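# Remove the blue snap-on lid from its jar

## Task

Get the blue snap-on lid off the jar it closes, without knocking that jar over. Tilting or levering the lid off is allowed. At the finish that jar must stand upright on the mat with its lid resting apart from it, every other jar must be upright, and any jar that started closed must still be closed.

## Robot and tools

Robot: two six-joint arms with parallel grippers, left_arm and right_arm, facing each other across a table. Bases in the scene frame: left_arm at (-0.021, +0.458, +0.039) m, right_arm at (-0.013, -0.454, +0.039) m. The scene frame has its origin at the table centre, the tabletop at z = +0.020 m and +z up. left_arm sits on the +y side. The arm names do not match left and right in the images.

Joint order, per arm and everywhere: waist, shoulder, elbow, wrist pitch, wrist yaw, wrist roll. The elbow's sign is flipped relative to the URDF, in commands and in results. Stated ranges in URDF signs: waist -3.054 to 3.054, shoulder 0.000 to 3.142, elbow 0.000 to 2.356 (so -2.356 to 0 in your numbers), wrist pitch and wrist yaw -1.571 to 1.571, wrist roll -3.142 to 3.142. Real ends may differ by up to 0.028 rad.

Row format (used by execute_actions and move): a single flat list of 14 numbers covering both arms, each in [-1, 1]. Positions 1-6 are left_arm joint offsets, 7 is left_arm opening, 8-13 are right_arm joint offsets, 14 is right_arm opening. Joint numbers are offsets, not poses: they are added to the arm's Joint targets as they stood when the action (or move) began, not to the previous row. Scale: 1.0 equals 2.055 rad for waist, shoulder and elbow, and 4.263 rad for the three wrist joints. Opening is absolute: +1 fully open (pads 0.080 m apart), empty fingers close at about -0.78, values down to -1 add nothing. A 0 in an opening slot commands half-closed, so resend the current value to leave a gripper alone. Full close takes about 0.6 s.

execute_actions(actions, cameras): actions is a list of actions; each action is a list of 1 to 15 rows, one row per 1/30 s step, and a short action repeats its final row until 15 steps (0.5 s) pass. An action is rejected for both arms if it would send a joint more than 0.028 rad beyond its range; the whole call fails if its first action does so or any action is malformed. actions=[] just reports state and images. cameras: list of names (cam_high, cam_low, cam_left_wrist, cam_right_wrist), [] for none, omitted/null/["all"] for all.

move(target, speed, blend, opening_speed, blocking, cameras): target is one 14-number row or a list of up to 15 rows; every row counts offsets from the same starting Joint targets. All joints travel together to the target along joint-space paths (the hand traces a curve), no obstacle avoidance, at least 0.5 s, at most 10 s total. speed: rad/s of the joint with most to travel, 0.01 to 7, default 0.5, one number or one per target. blend: rad of corner rounding between listed targets. opening_speed: gripper command rate per second on the -1..+1 scale, at least 0.2. blocking=false returns after about 0.5 s while the move continues. The result adds a move: line: done, off_target (rest with a joint over 0.03 rad off), moving, held or fault, plus limits=held if steps were withheld.

wait(seconds 0 to 10, cameras): holds the last commands and lets time pass; a running move keeps going. stop(cameras): brakes a running move. zoom_image(camera, region=[x0, y0, x1, y1] pixels, at most 504 x 504, origin top-left) magnifies the camera's latest image. read_manual(section="licences") gives only licence texts. finished_scene() ends the scene irreversibly.

Results: per arm, end_effector_position (m) and end_effector_quat_wxyz in the scene frame, possibly a few cm off at long reach; the reported point lies between the fingers, 3 to 4 cm behind the tips. Fingers point along the gripper's +x and close along its y; only the last 1.5 cm of each pad is flat. Joint positions and Joint velocities list the six joints (rad, rad/s) then the pad gap (m). Joint targets is the base for your next offsets. grip_measured is the opening on the command scale; grip_effort_n is motor effort (negative closes) and does not prove a grasp. Joint torques and External joint torques are noisy and offset. Step readings list intermediate joint angles after execute_actions. Other lines: joint sent to its limit, joint command not followed (clearance check), blocked, TORQUE FAULT (arm halts 10 s), MOTOR HOT and OVER-TEMPERATURE FAULT.

Motion limits: each joint target may lead its measured angle by at most 0.368 rad (first three joints) or 0.763 rad (wrists), and targets putting the gripper over 70 mm from where it is get scaled back, so large offsets need several actions. Contact torque limits (N m): waist 17.2, shoulder 21.3, elbow 21.3, wrist pitch 5.61, wrist yaw 5.59, wrist roll 5.24; a held object's weight counts.

Gripping: once the pads touch, command about 0.08 below the grip_measured value then for a firm hold, less for a lighter one. Readings can be off about 1 mm.

Avoid: tipping the lidded jar or any other jar, opening the closed jars, anything leaving the table, arm-to-arm contact or one gripper closing on the other's fingers, fast impacts, pushing hard past contact, releasing things still in motion, and long stretched-out holds that heat motors. To relieve a push, command targets back past the measured positions. Loose items may get nudged occasionally.

Cameras: cam_high (overhead), cam_low (side), and one on each wrist, all 672x504; calibration is approximate.

Each tool is called as name(argument=value, ...), one argument or row to a line, values as JSON.

## Session

execute_actions(
  actions=[],
)

Scene clock: 0.00 s.
left_arm: end_effector_position=(-0.0876, +0.1201, +0.3424) grip_measured=+1.000 grip_effort_n=n/a end_effector_quat_wxyz=(+0.464, +0.298, -0.099, -0.829) | right_arm: end_effector_position=(+0.2953, -0.2367, +0.2240) grip_measured=+1.000 grip_effort_n=n/a end_effector_quat_wxyz=(+0.806, +0.191, +0.312, +0.466)
Joint positions: left_arm=[-0.034 1.123 -1.088 -0.41 0.37 0.672 0.08] | right_arm=[-1.239 1.4 -0.757 0.168 -0.777 0.339 0.08]
Joint velocities: within noise
Joint torques (N m): no reading
External joint torques (N m): no reading
Motor temperatures (°C): left_arm=[29 32 31 33 32 43] | right_arm=[34 33 36 40 31 31]
Heat: left arm: hottest wrist roll 43 °C (+0.0 °C/min); right arm: hottest wrist pitch 40 °C (+0.0 °C/min).
Joint targets: left_arm=[-0.034 1.121 -1.090 -0.408 0.370 0.672] | right_arm=[-1.239 1.397 -0.760 0.169 -0.778 0.339]
Tool commands: left_gripper/opening=+1.0 right_gripper/opening=+1.0

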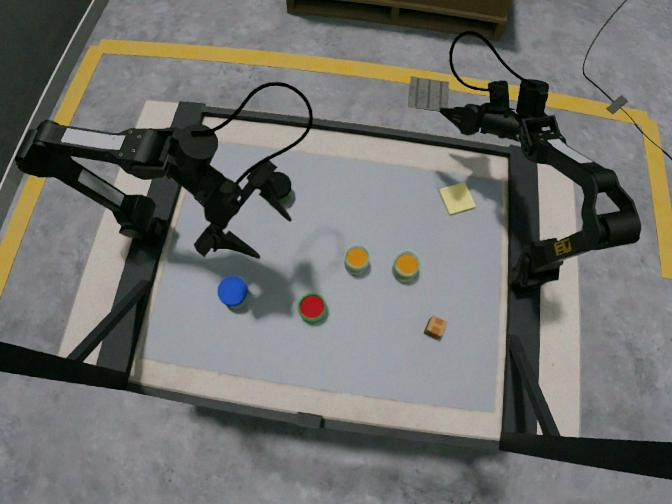

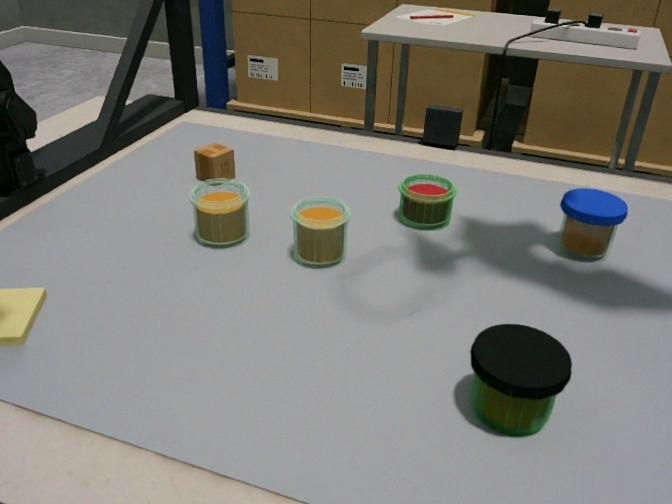

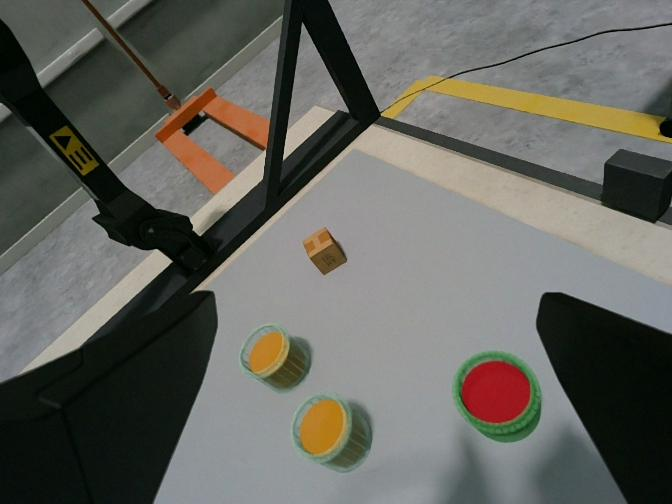

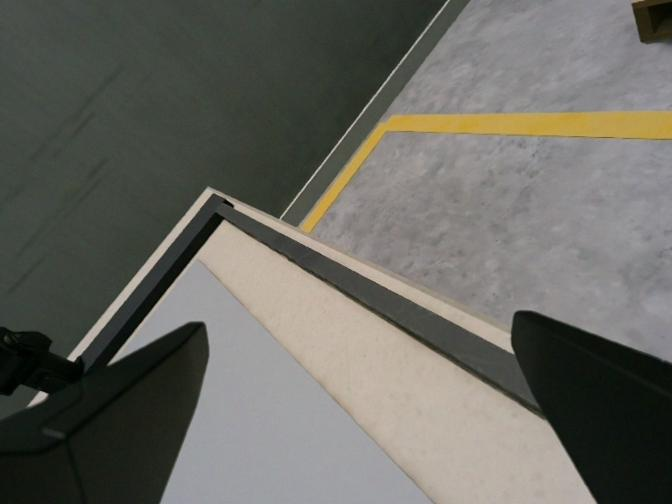

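zoom_image(
  camera="cam_low",
  region=[520, 160, 670, 280],
)

zoom_image(
  camera="cam_high",
  region=[180, 220, 440, 360],
)

zoom_image(
  camera="cam_low",
  region=[180, 120, 480, 280],
)

Scaled by 3.360.

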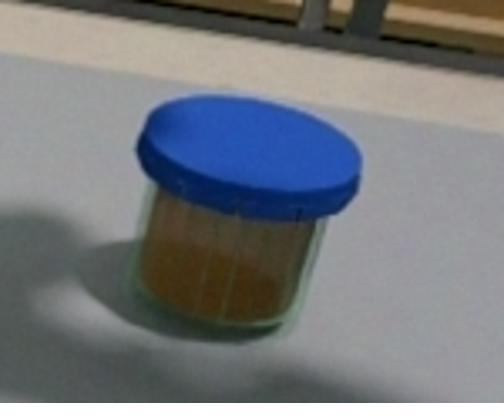

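Scaled by 1.938.

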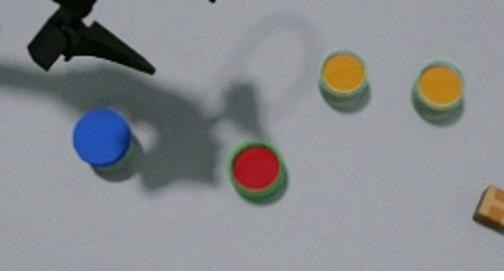

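Scaled by 1.680.

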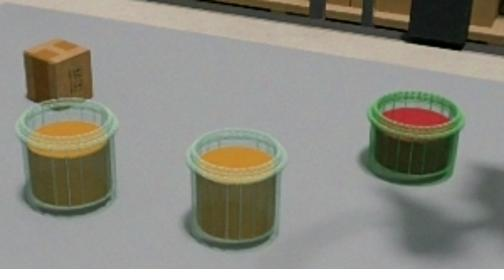

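move(
  target=[-0.4063, 0.1109, 0.0117, -0.1872, -0.1874, 0.2564, 1.0, 0.5071, 0.1538, -0.2428, -0.0868, 0.0399, -0.1766, 1.0],
  speed=0.8,
)

Scene clock: 26.67 s.
left_arm: end_effector_position=(-0.1586, +0.2602, +0.1894) grip_measured=+1.000 grip_effort_n=-0.2 end_effector_quat_wxyz=(-0.261, +0.728, -0.425, -0.470) | right_arm: end_effector_position=(-0.0091, +0.0064, +0.2323) grip_measured=+1.000 grip_effort_n=0.2 end_effector_quat_wxyz=(+0.483, -0.224, +0.132, +0.836)
Joint positions: left_arm=[-0.865 1.344 -1.077 -1.204 -0.425 1.763 0.08] | right_arm=[-0.196 1.705 -1.246 -0.199 -0.609 -0.412 0.08]
Joint velocities: within noise
Joint torques (N m): left_arm=[-0.36 -4.1 -5.16 0.43 -0.33 0.06] | right_arm=[-0.02 -6.77 -7.61 1.14 -0.26 -0.08]
External joint torques (N m): left_arm=[-0.35 -0.02 0.61 -0.01 -0.12 0.06] | right_arm=[-0.03 0.83 -1.03 -0.27 -0.03 -0.08]
Motor temperatures (°C): left_arm=[29 33 36 35 31 43] | right_arm=[33 37 40 42 31 31]
Heat: left arm: hottest wrist roll 43 °C (+0.0 °C/min); right arm: hottest wrist pitch 42 °C (+4.5 °C/min).
Joint targets: left_arm=[-0.869 1.349 -1.065 -1.207 -0.429 1.765] | right_arm=[-0.197 1.713 -1.259 -0.201 -0.608 -0.414]
move: done
camera_calibration:
cam_left_wrist: T_world_to_cam=[[0.870272, 0.492152, -0.0203396, 0.0233986], [0.34281, -0.575505, 0.742479, 0.0917632], [0.353707, -0.653131, -0.669561, 0.423966], [0, 0, 0, 1]] pos_world=[-0.20178, 0.3182, 0.216215]
cam_right_wrist: T_world_to_cam=[[0.881132, 0.472748, -0.0107951, 0.0136556], [0.354322, -0.675177, -0.646987, 0.189932], [-0.31315, 0.566256, -0.762425, 0.247265], [0, 0, 0, 1]] pos_world=[-0.00189855, -0.0182328, 0.311552]

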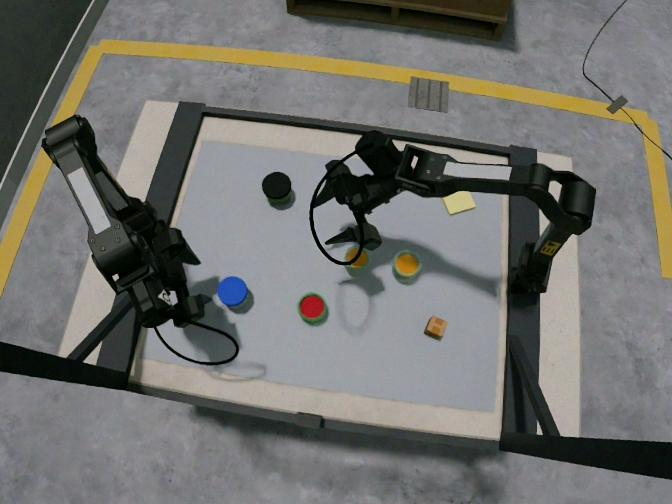

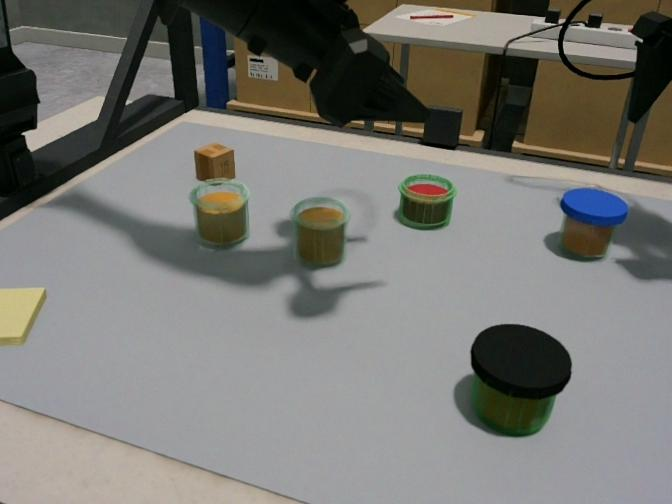

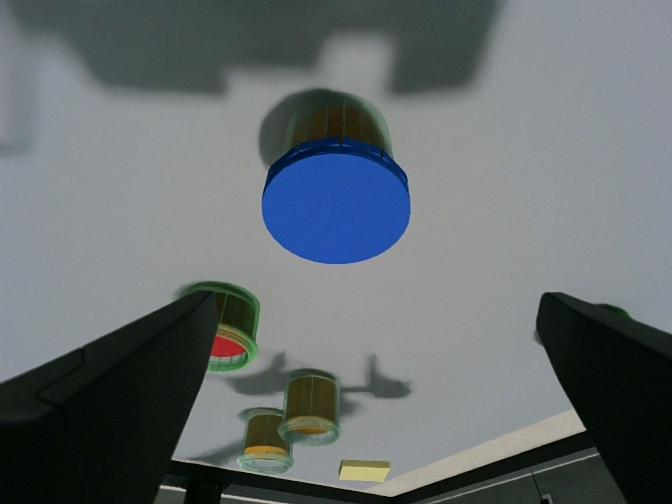

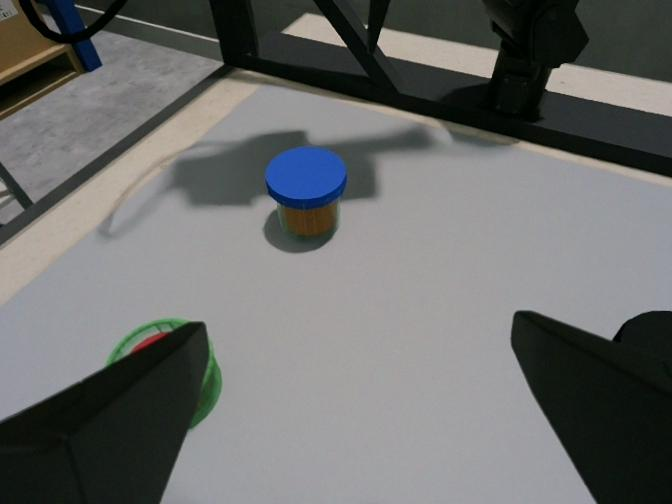

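zoom_image(
  camera="cam_right_wrist",
  region=[240, 120, 380, 270],
)

zoom_image(
  camera="cam_left_wrist",
  region=[240, 80, 430, 280],
)

Scaled by 3.360.

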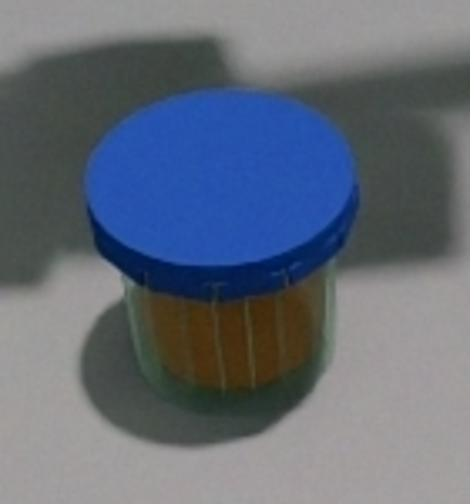

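Scaled by 2.520.

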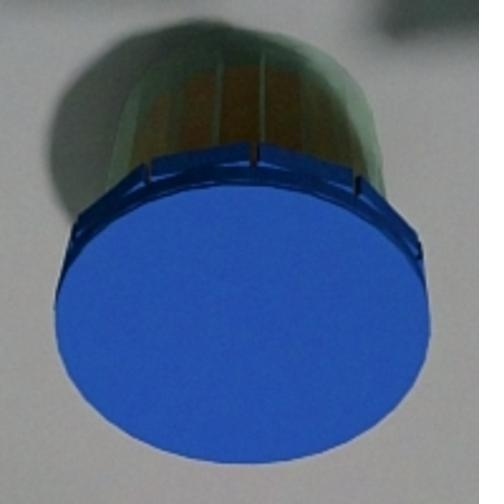

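zoom_image(
  camera="cam_right_wrist",
  region=[150, 280, 350, 420],
)

zoom_image(
  camera="cam_right_wrist",
  region=[420, 280, 620, 420],
)

zoom_image(
  camera="cam_left_wrist",
  region=[120, 260, 320, 400],
)

zoom_image(
  camera="cam_left_wrist",
  region=[440, 260, 640, 400],
)

Scaled by 2.520.

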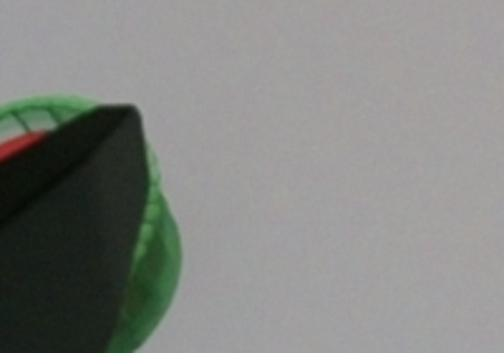

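Scaled by 2.520.

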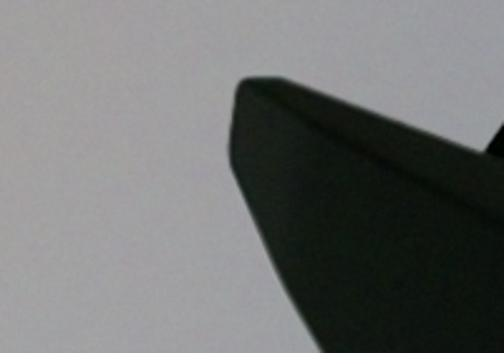

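Scaled by 2.520.

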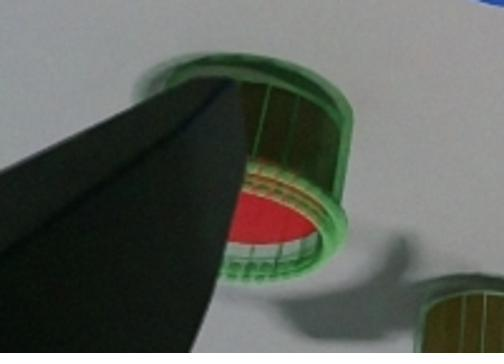

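Scaled by 2.520.

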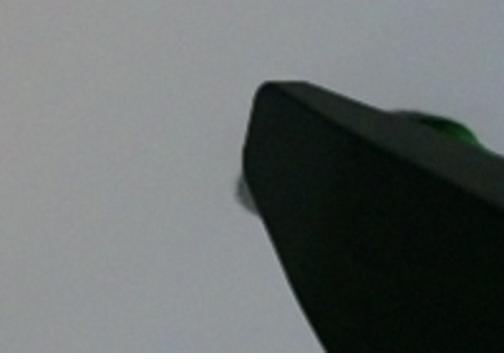

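zoom_image(
  camera="cam_high",
  region=[290, 150, 430, 290],
)

zoom_image(
  camera="cam_low",
  region=[300, 20, 460, 140],
)

Scaled by 3.600.

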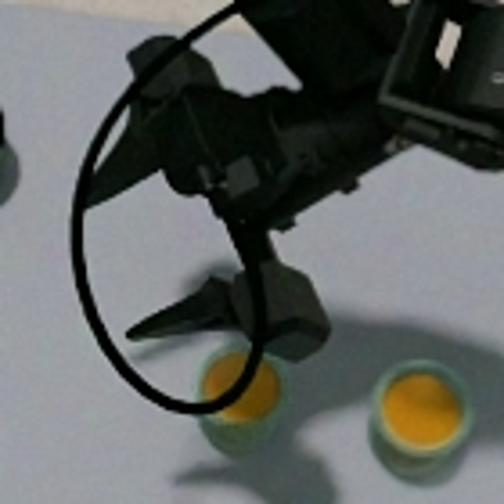

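Scaled by 3.150.

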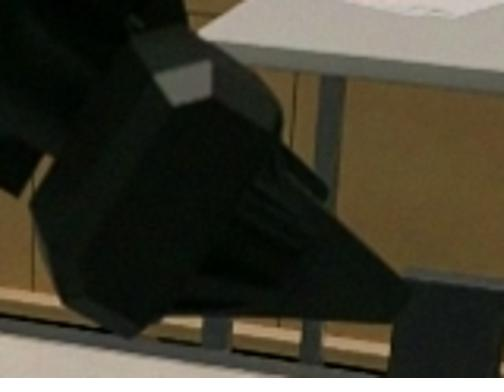

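move(
  target=[0, 0, 0, 0, 0, 0, 1.0, 0.1298, 0.2907, -0.1471, 0.0889, 0.0512, 0.0410, 1.0],
  speed=0.5,
)

Scene clock: 37.80 s.
left_arm: end_effector_position=(-0.1586, +0.2602, +0.1895) grip_measured=+1.000 grip_effort_n=-0.2 end_effector_quat_wxyz=(-0.261, +0.728, -0.425, -0.470) | right_arm: end_effector_position=(-0.1120, +0.1296, +0.1014) grip_measured=+1.000 grip_effort_n=0.2 end_effector_quat_wxyz=(+0.481, -0.227, +0.131, +0.837)
Joint positions: left_arm=[-0.865 1.344 -1.077 -1.204 -0.425 1.764 0.08] | right_arm=[0.071 2.304 -1.551 0.174 -0.391 -0.243 0.08]
Joint velocities: within noise
Joint torques (N m): left_arm=[-0.38 -4.08 -5.13 0.44 -0.36 0.05] | right_arm=[-0.16 -10.41 -6.93 1.67 -0.12 0.09]
External joint torques (N m): left_arm=[-0.34 -0.02 0.67 -0.02 -0.14 0.05] | right_arm=[-0.35 0.72 -0.81 0.16 0.04 0.09]
Motor temperatures (°C): left_arm=[29 34 36 35 31 42] | right_arm=[33 38 40 43 31 31]
Heat: left arm: hottest wrist roll 42 °C (-1.6 °C/min); right arm: hottest wrist pitch 43 °C (+4.8 °C/min).
Joint targets: left_arm=[-0.869 1.349 -1.065 -1.207 -0.429 1.765] | right_arm=[0.070 2.311 -1.562 0.178 -0.390 -0.239]
move: done
camera_calibration:
cam_left_wrist: T_world_to_cam=[[0.870629, 0.491544, -0.0197171, 0.0234792], [0.341904, -0.575795, 0.742672, 0.0916869], [0.353703, -0.653333, -0.669365, 0.424052], [0, 0, 0, 1]] pos_world=[-0.201778, 0.318299, 0.216216]
cam_right_wrist: T_world_to_cam=[[0.878899, 0.476945, -0.00768984, 0.0435513], [0.360821, -0.675281, -0.643276, 0.22527], [-0.312, 0.5626, -0.765596, 0.0463727], [0, 0, 0, 1]] pos_world=[-0.105091, 0.10526, 0.180748]

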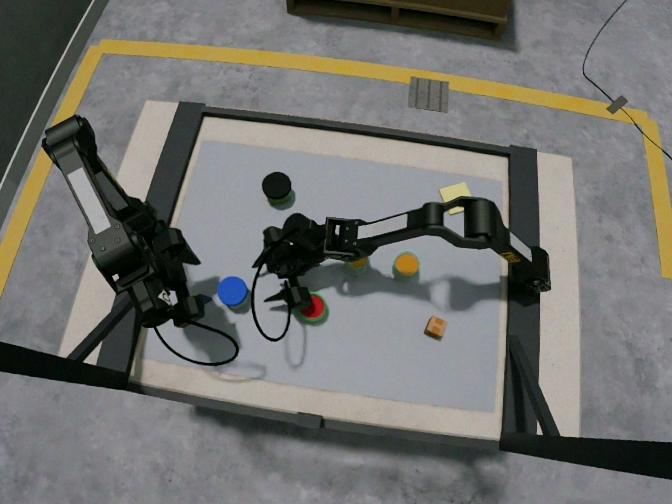

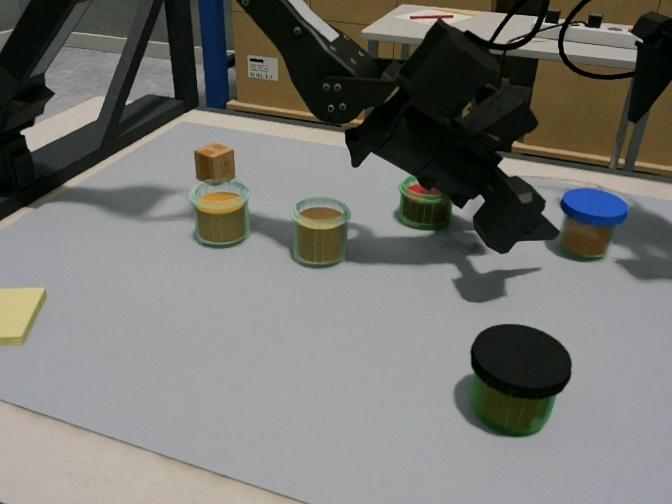

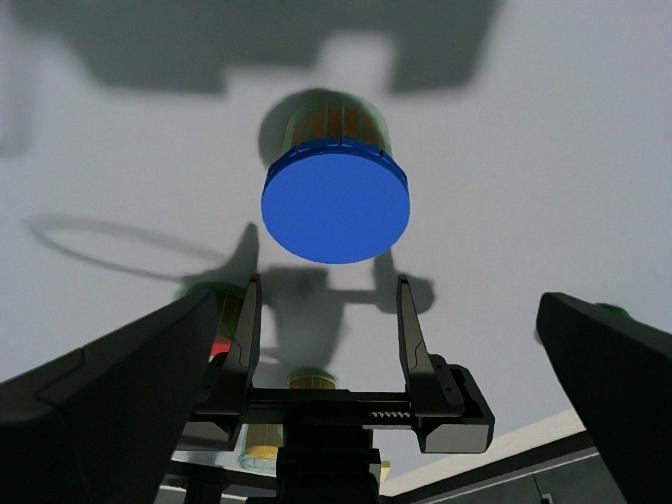

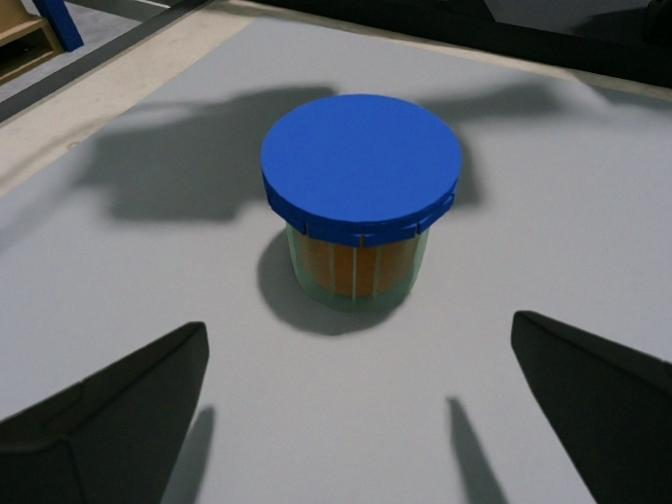

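zoom_image(
  camera="cam_right_wrist",
  region=[240, 80, 480, 340],
)

Scaled by 1.938.

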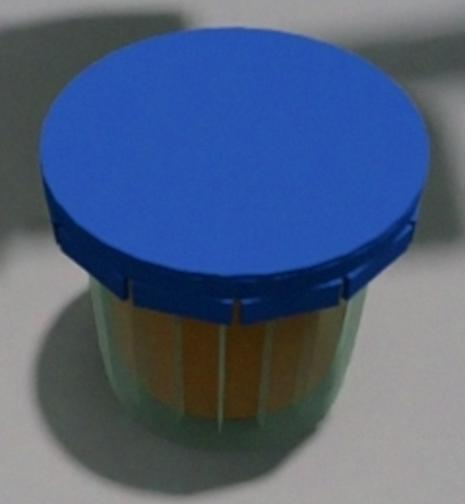

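zoom_image(
  camera="cam_left_wrist",
  region=[200, 200, 460, 400],
)

zoom_image(
  camera="cam_low",
  region=[430, 140, 640, 310],
)

Scaled by 1.938.

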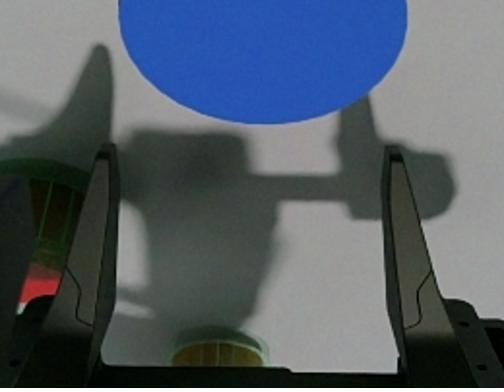

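Scaled by 2.400.

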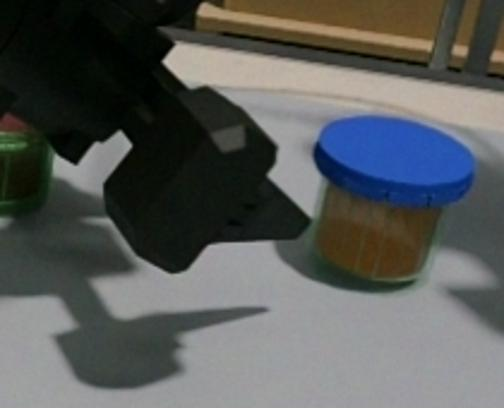

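move(
  target=[0, 0, 0, 0, 0, 0, 1.0, 0.0160, 0.0932, -0.1388, -0.0203, 0.0067, 0.0044, 1.0],
  speed=0.3,
)

Scene clock: 44.60 s.
left_arm: end_effector_position=(-0.1586, +0.2602, +0.1895) grip_measured=+1.000 grip_effort_n=-0.2 end_effector_quat_wxyz=(-0.261, +0.728, -0.425, -0.470) | right_arm: end_effector_position=(-0.1306, +0.1738, +0.0889) grip_measured=+1.000 grip_effort_n=0.2 end_effector_quat_wxyz=(+0.483, -0.225, +0.128, +0.837)
Joint positions: left_arm=[-0.865 1.344 -1.077 -1.204 -0.425 1.764 0.08] | right_arm=[0.102 2.491 -1.834 0.093 -0.363 -0.224 0.08]
Joint velocities: within noise
Joint torques (N m): left_arm=[-0.33 -4.16 -5.17 0.42 -0.34 0.06] | right_arm=[-0.03 -11.2 -7.32 1.33 -0.1 0.08]
External joint torques (N m): left_arm=[-0.32 -0.05 0.67 -0.04 -0.13 0.06] | right_arm=[-0.03 1.14 -0.94 -0.21 0.03 0.08]
Motor temperatures (°C): left_arm=[28 34 36 34 31 42] | right_arm=[33 41 41 43 31 31]
Heat: left arm: hottest wrist roll 42 °C (-1.3 °C/min); right arm: hottest wrist pitch 43 °C (+4.0 °C/min).
Joint targets: left_arm=[-0.869 1.349 -1.065 -1.207 -0.429 1.765] | right_arm=[0.103 2.502 -1.847 0.092 -0.361 -0.220]
move: done
camera_calibration:
cam_left_wrist: T_world_to_cam=[[0.870629, 0.491544, -0.0197171, 0.0234792], [0.341904, -0.575795, 0.742672, 0.0916869], [0.353703, -0.653333, -0.669365, 0.424052], [0, 0, 0, 1]] pos_world=[-0.201778, 0.318299, 0.216216]
cam_right_wrist: T_world_to_cam=[[0.88029, 0.474424, -0.00340759, 0.0389127], [0.358915, -0.670627, -0.649183, 0.253209], [-0.310273, 0.570246, -0.760624, 0.00466863], [0, 0, 0, 1]] pos_world=[-0.123686, 0.148685, 0.168062]

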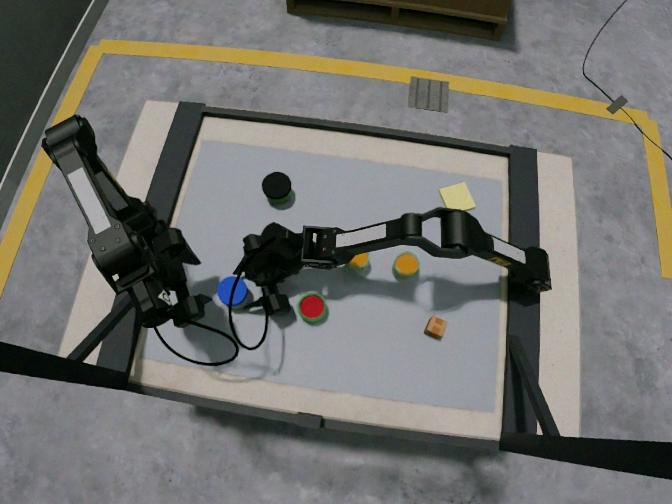

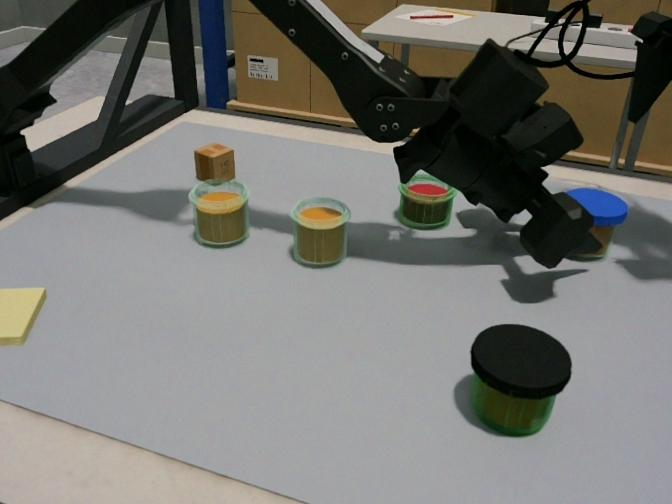

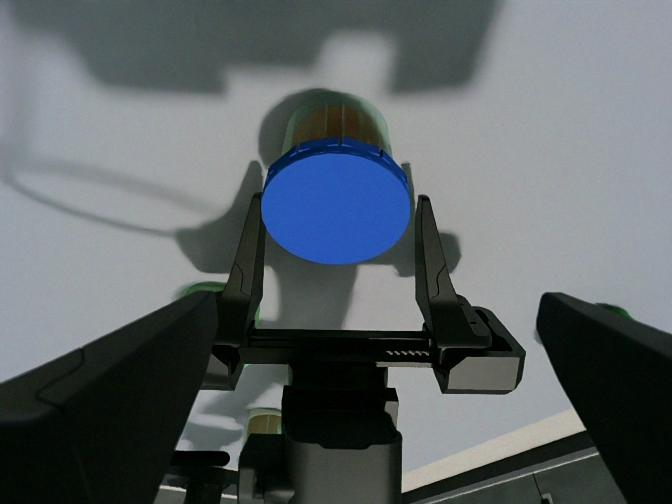

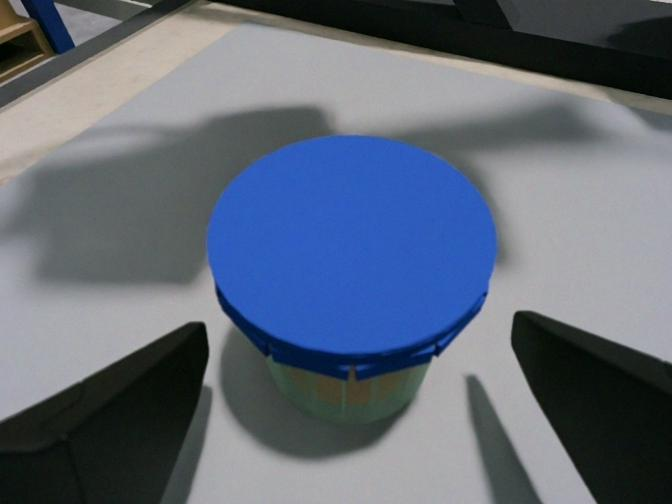

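move(
  target=[0, 0, 0, 0, 0, 0, 1.0, 0.0096, 0.0518, -0.0682, -0.0072, 0.0038, 0.0026, 1.0],
  speed=0.15,
)

Scene clock: 47.63 s.
left_arm: end_effector_position=(-0.1586, +0.2602, +0.1895) grip_measured=+1.000 grip_effort_n=0.2 end_effector_quat_wxyz=(-0.261, +0.728, -0.425, -0.470) | right_arm: end_effector_position=(-0.1427, +0.1917, +0.0735) grip_measured=+1.000 grip_effort_n=0.2 end_effector_quat_wxyz=(+0.483, -0.225, +0.129, +0.837)
Joint positions: left_arm=[-0.865 1.344 -1.077 -1.204 -0.425 1.764 0.08] | right_arm=[0.121 2.597 -1.974 0.062 -0.347 -0.213 0.08]
Joint velocities: within noise
Joint torques (N m): left_arm=[-0.35 -4.15 -5.18 0.43 -0.34 0.06] | right_arm=[0.19 -11.49 -7.41 1.33 -0.1 0.07]
External joint torques (N m): left_arm=[-0.34 -0.09 0.64 -0.03 -0.12 0.06] | right_arm=[0.28 1.33 -0.99 -0.2 0.02 0.07]
Motor temperatures (°C): left_arm=[28 34 36 34 31 42] | right_arm=[33 42 41 43 31 31]
Heat: left arm: hottest wrist roll 42 °C (-1.3 °C/min); right arm: hottest wrist pitch 43 °C (+3.8 °C/min).
Joint targets: left_arm=[-0.869 1.349 -1.065 -1.207 -0.429 1.765] | right_arm=[0.123 2.609 -1.987 0.061 -0.345 -0.209]
move: done
camera_calibration:
cam_left_wrist: T_world_to_cam=[[0.870629, 0.491544, -0.0197171, 0.0234792], [0.341904, -0.575795, 0.742672, 0.0916869], [0.353703, -0.653333, -0.669365, 0.424052], [0, 0, 0, 1]] pos_world=[-0.201778, 0.318299, 0.216216]
cam_right_wrist: T_world_to_cam=[[0.880301, 0.474398, -0.00410257, 0.041174], [0.358797, -0.671397, -0.648453, 0.259658], [-0.310379, 0.569362, -0.761244, -0.0208667], [0, 0, 0, 1]] pos_world=[-0.135887, 0.166682, 0.152661]

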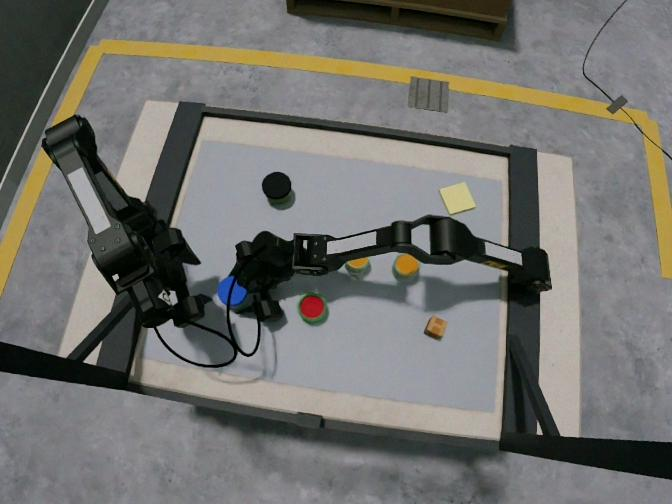

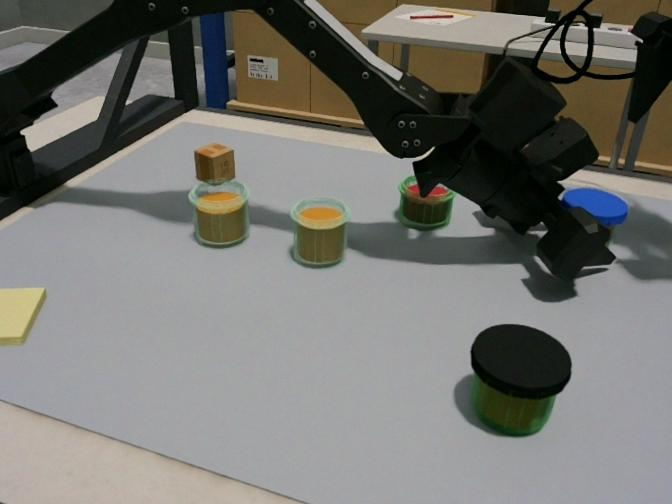

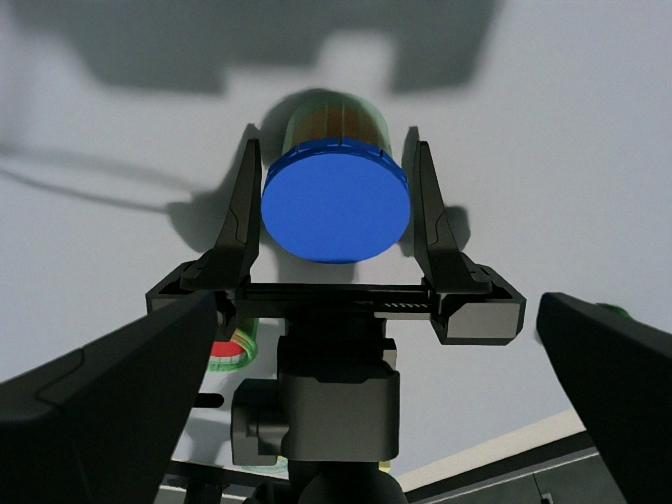

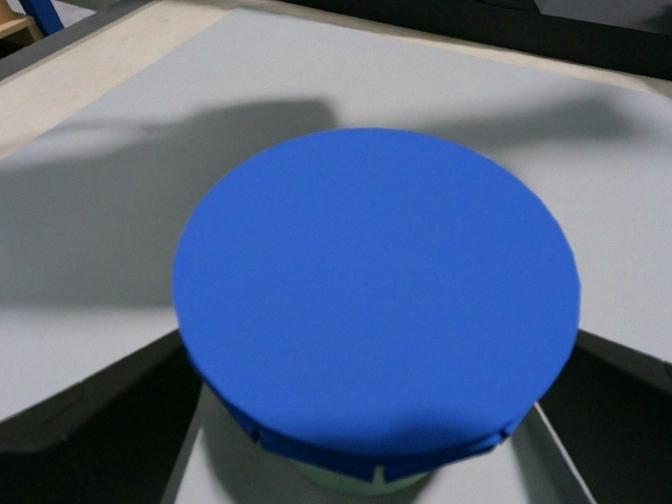

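move(
  target=[0, 0, 0, 0, 0, 0, 1.0, 0, 0, 0, 0, 0, 0, 0.36],
  speed=0.2,
  opening_speed=0.6,
)

Scene clock: 49.70 s.
left_arm: end_effector_position=(-0.1586, +0.2602, +0.1895) grip_measured=+1.000 grip_effort_n=-0.2 end_effector_quat_wxyz=(-0.261, +0.728, -0.425, -0.470) | right_arm: end_effector_position=(-0.1428, +0.1915, +0.0731) grip_measured=+0.409 grip_effort_n=-83.5 end_effector_quat_wxyz=(+0.483, -0.226, +0.129, +0.836)
Joint positions: left_arm=[-0.865 1.344 -1.077 -1.204 -0.425 1.764 0.08] | right_arm=[0.121 2.597 -1.974 0.06 -0.346 -0.213 0.053]
Joint velocities: within noise
Joint torques (N m): left_arm=[-0.29 -4.06 -5.14 0.43 -0.35 0.07] | right_arm=[0.12 -11.62 -7.29 1.49 -0.14 0.04]
External joint torques (N m): left_arm=[-0.33 0.03 0.69 -0.03 -0.13 0.07] | right_arm=[0.11 1.21 -0.84 -0.05 -0.01 0.04]
Motor temperatures (°C): left_arm=[28 34 36 34 31 42] | right_arm=[33 43 41 43 31 31]
Heat: left arm: hottest wrist roll 42 °C (-1.2 °C/min); right arm: hottest shoulder 43 °C (+12.1 °C/min).
Joint targets: left_arm=[-0.869 1.349 -1.065 -1.207 -0.429 1.765] | right_arm=[0.123 2.609 -1.987 0.061 -0.345 -0.209]
move: done
camera_calibration:
cam_left_wrist: T_world_to_cam=[[0.870629, 0.491544, -0.0197171, 0.0234792], [0.341904, -0.575795, 0.742672, 0.0916869], [0.353703, -0.653333, -0.669365, 0.424052], [0, 0, 0, 1]] pos_world=[-0.201778, 0.318299, 0.216216]
cam_right_wrist: T_world_to_cam=[[0.880423, 0.474168, -0.00450009, 0.0414241], [0.359108, -0.67292, -0.6467, 0.259389], [-0.309672, 0.567753, -0.762732, -0.0205528], [0, 0, 0, 1]] pos_world=[-0.135984, 0.166575, 0.152257]

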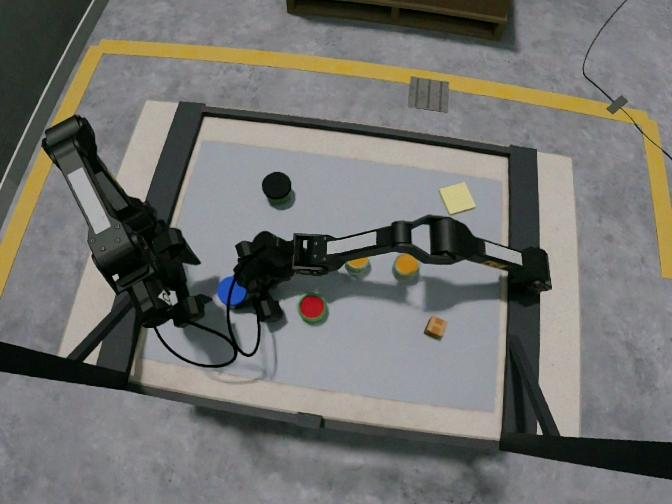

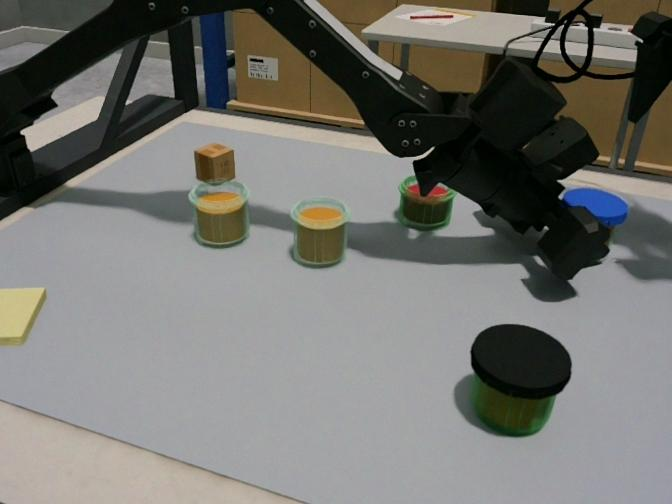

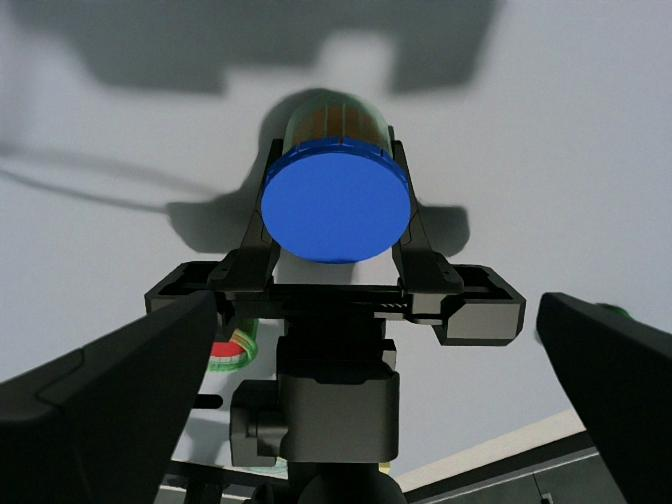

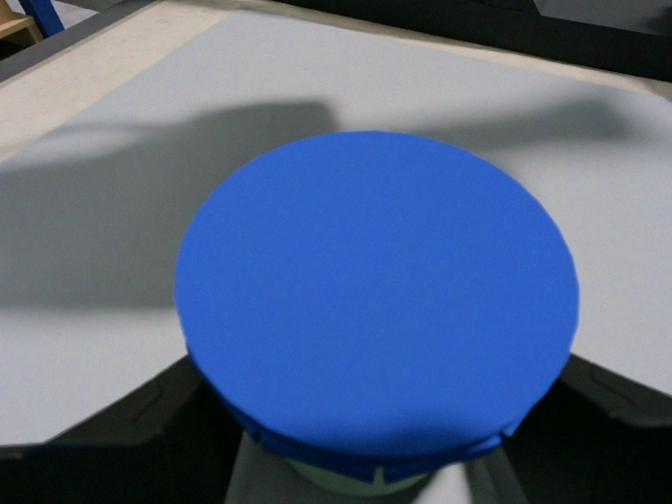

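move(
  target=[0.0511, 0.0450, 0.0697, 0.0666, 0.0025, 0.0266, 1.0, 0, 0, 0, 0, 0, 0, 0.33],
  speed=0.3,
)

Scene clock: 52.43 s.
left_arm: end_effector_position=(-0.1563, +0.2306, +0.1364) grip_measured=+1.000 grip_effort_n=-0.2 end_effector_quat_wxyz=(-0.262, +0.729, -0.427, -0.466) | right_arm: end_effector_position=(-0.1428, +0.1915, +0.0731) grip_measured=+0.409 grip_effort_n=-83.5 end_effector_quat_wxyz=(+0.483, -0.226, +0.129, +0.836)
Joint positions: left_arm=[-0.768 1.436 -0.936 -0.926 -0.421 1.877 0.08] | right_arm=[0.121 2.597 -1.974 0.06 -0.346 -0.213 0.053]
Joint velocities: within noise
Joint torques (N m): left_arm=[0.34 -4.72 -4.82 0.9 -0.14 0.04] | right_arm=[0.15 -11.57 -7.38 1.49 -0.12 0.1]
External joint torques (N m): left_arm=[0.33 0.01 0.97 0.37 0.08 0.05] | right_arm=[0.24 1.2 -0.97 -0.04 0 0.09]
Motor temperatures (°C): left_arm=[28 34 36 34 31 42] | right_arm=[33 43 42 43 31 31]
Heat: left arm: hottest wrist roll 42 °C (-1.1 °C/min); right arm: hottest shoulder 43 °C (+11.4 °C/min).
Joint targets: left_arm=[-0.764 1.441 -0.922 -0.923 -0.418 1.879] | right_arm=[0.123 2.609 -1.987 0.061 -0.345 -0.209]
move: done
camera_calibration:
cam_left_wrist: T_world_to_cam=[[0.873568, 0.486441, -0.015966, 0.0361796], [0.333432, -0.574248, 0.747705, 0.110825], [0.354546, -0.658495, -0.663839, 0.368931], [0, 0, 0, 1]] pos_world=[-0.199361, 0.28898, 0.162624]
cam_right_wrist: T_world_to_cam=[[0.880423, 0.474168, -0.00450009, 0.0414241], [0.359108, -0.67292, -0.6467, 0.259389], [-0.309672, 0.567753, -0.762732, -0.0205528], [0, 0, 0, 1]] pos_world=[-0.135984, 0.166575, 0.152257]

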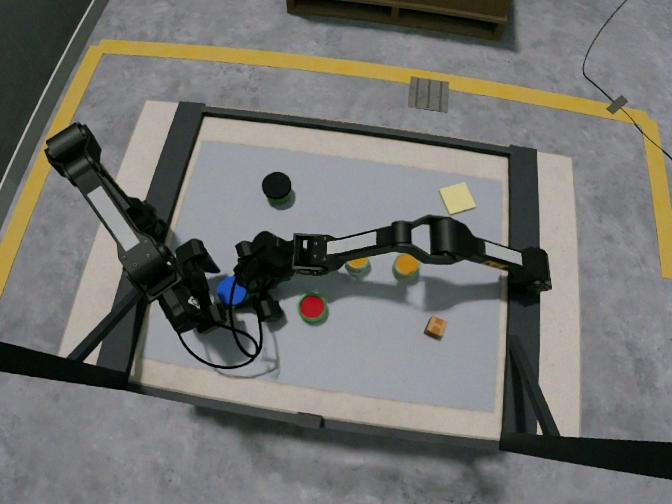

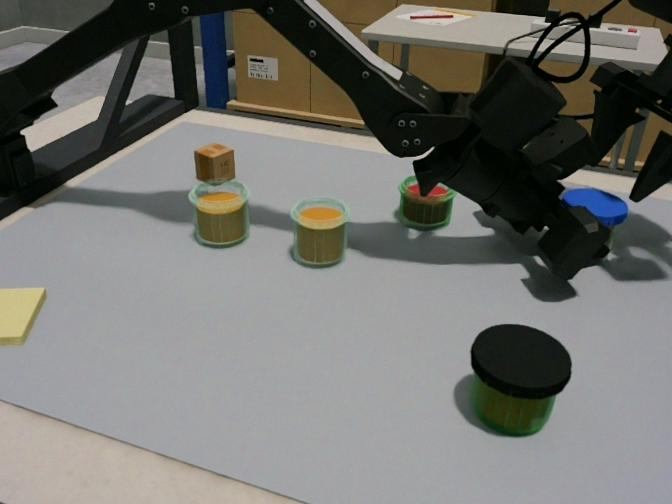

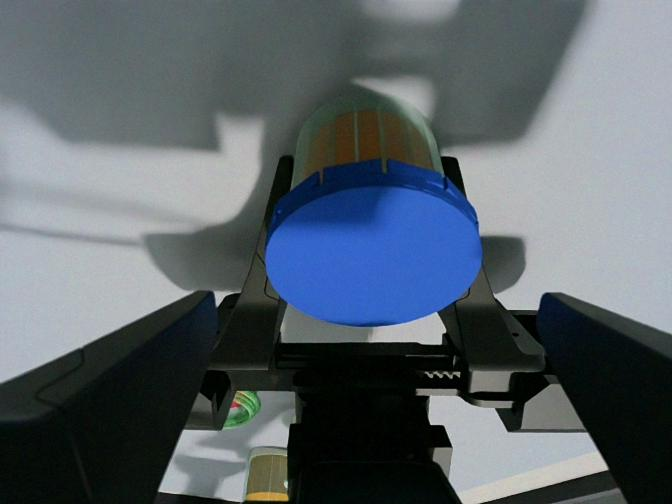

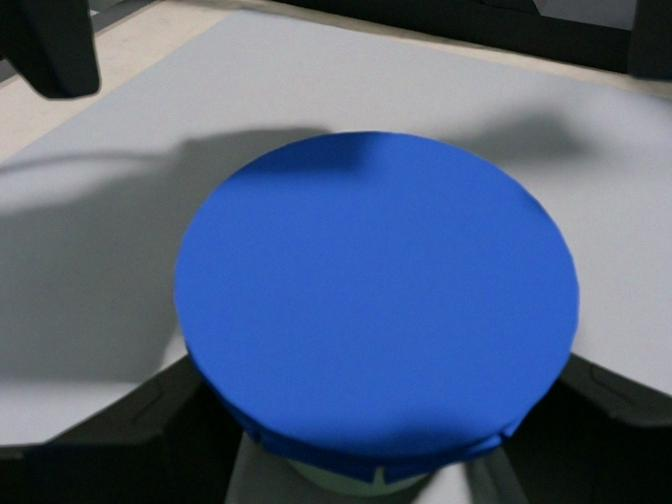

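zoom_image(
  camera="cam_left_wrist",
  region=[240, 80, 500, 340],
)

Scaled by 1.938.

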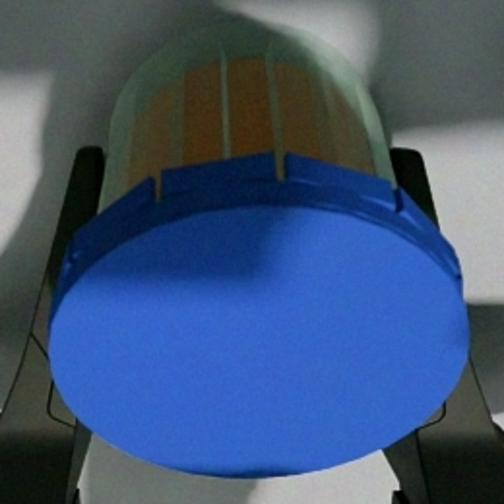

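move(
  target=[0.0311, 0.0308, 0.0474, 0.0442, 0.0021, 0.0161, 1.0, 0, 0, 0, 0, 0, 0, 0.33],
  speed=0.15,
)

Scene clock: 55.63 s.
left_arm: end_effector_position=(-0.1481, +0.2166, +0.1003) grip_measured=+1.000 grip_effort_n=0.2 end_effector_quat_wxyz=(-0.262, +0.730, -0.427, -0.465) | right_arm: end_effector_position=(-0.1428, +0.1915, +0.0731) grip_measured=+0.409 grip_effort_n=-83.5 end_effector_quat_wxyz=(+0.483, -0.226, +0.129, +0.836)
Joint positions: left_arm=[-0.704 1.499 -0.838 -0.738 -0.412 1.946 0.08] | right_arm=[0.121 2.597 -1.974 0.06 -0.346 -0.213 0.053]
Joint velocities: within noise
Joint torques (N m): left_arm=[0.37 -4.87 -4.61 0.96 -0.1 0.07] | right_arm=[0.22 -11.49 -7.43 1.48 -0.13 0.1]
External joint torques (N m): left_arm=[0.36 0.06 0.86 0.42 0.11 0.08] | right_arm=[0.2 1.08 -1.14 -0.02 -0.01 0.1]
Motor temperatures (°C): left_arm=[28 34 36 34 31 42] | right_arm=[33 44 42 43 31 31]
Heat: left arm: hottest wrist roll 42 °C (-1.1 °C/min); right arm: hottest shoulder 44 °C (+11.9 °C/min).
Joint targets: left_arm=[-0.700 1.505 -0.825 -0.734 -0.409 1.947] | right_arm=[0.123 2.609 -1.987 0.061 -0.345 -0.209]
move: done
camera_calibration:
cam_left_wrist: T_world_to_cam=[[0.87344, 0.486693, -0.0152677, 0.0350156], [0.33278, -0.573744, 0.748381, 0.126824], [0.355472, -0.658747, -0.663093, 0.33299], [0, 0, 0, 1]] pos_world=[-0.191158, 0.275079, 0.126425]
cam_right_wrist: T_world_to_cam=[[0.880423, 0.474168, -0.00450009, 0.0414241], [0.359108, -0.67292, -0.6467, 0.259389], [-0.309672, 0.567753, -0.762732, -0.0205528], [0, 0, 0, 1]] pos_world=[-0.135984, 0.166575, 0.152257]

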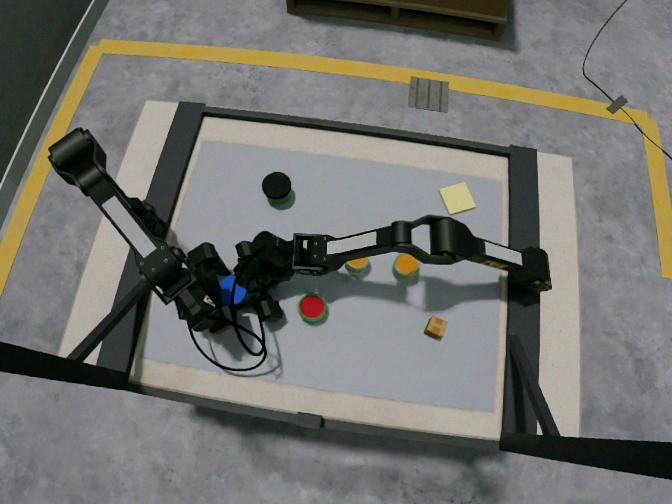

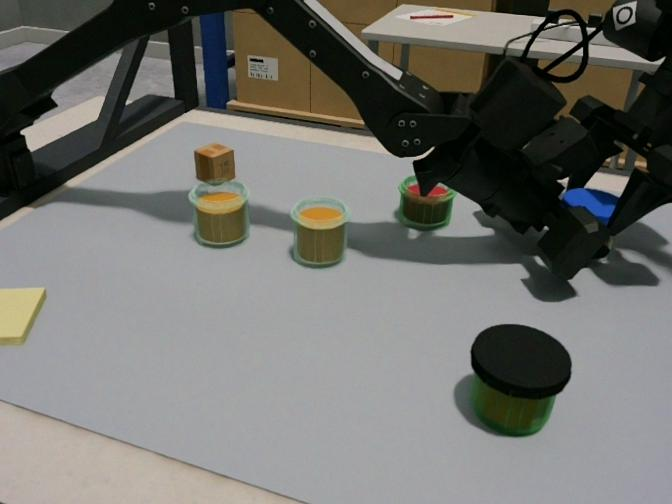

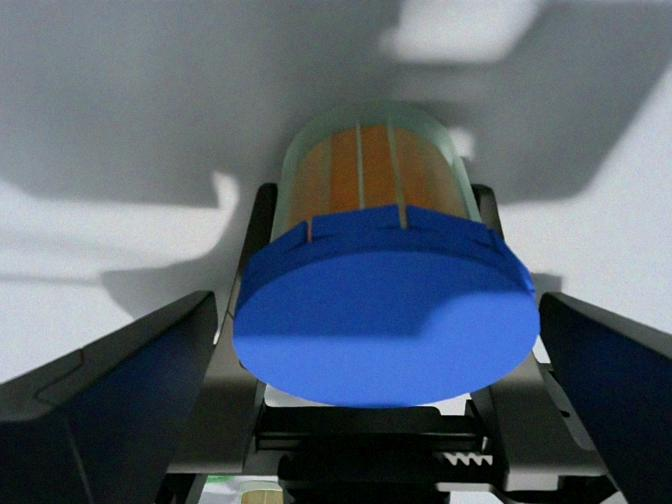

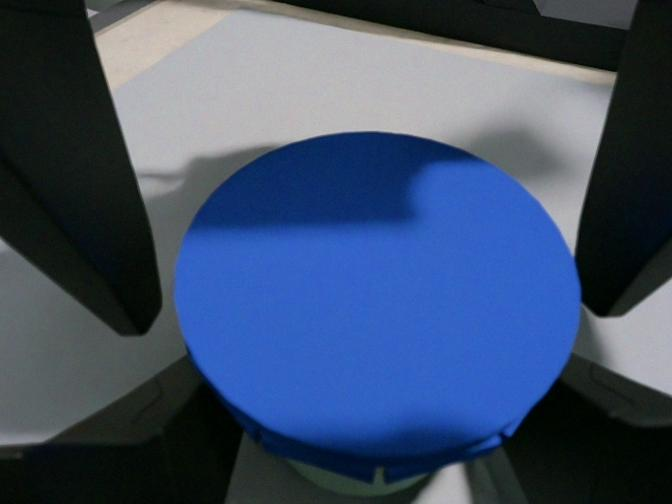

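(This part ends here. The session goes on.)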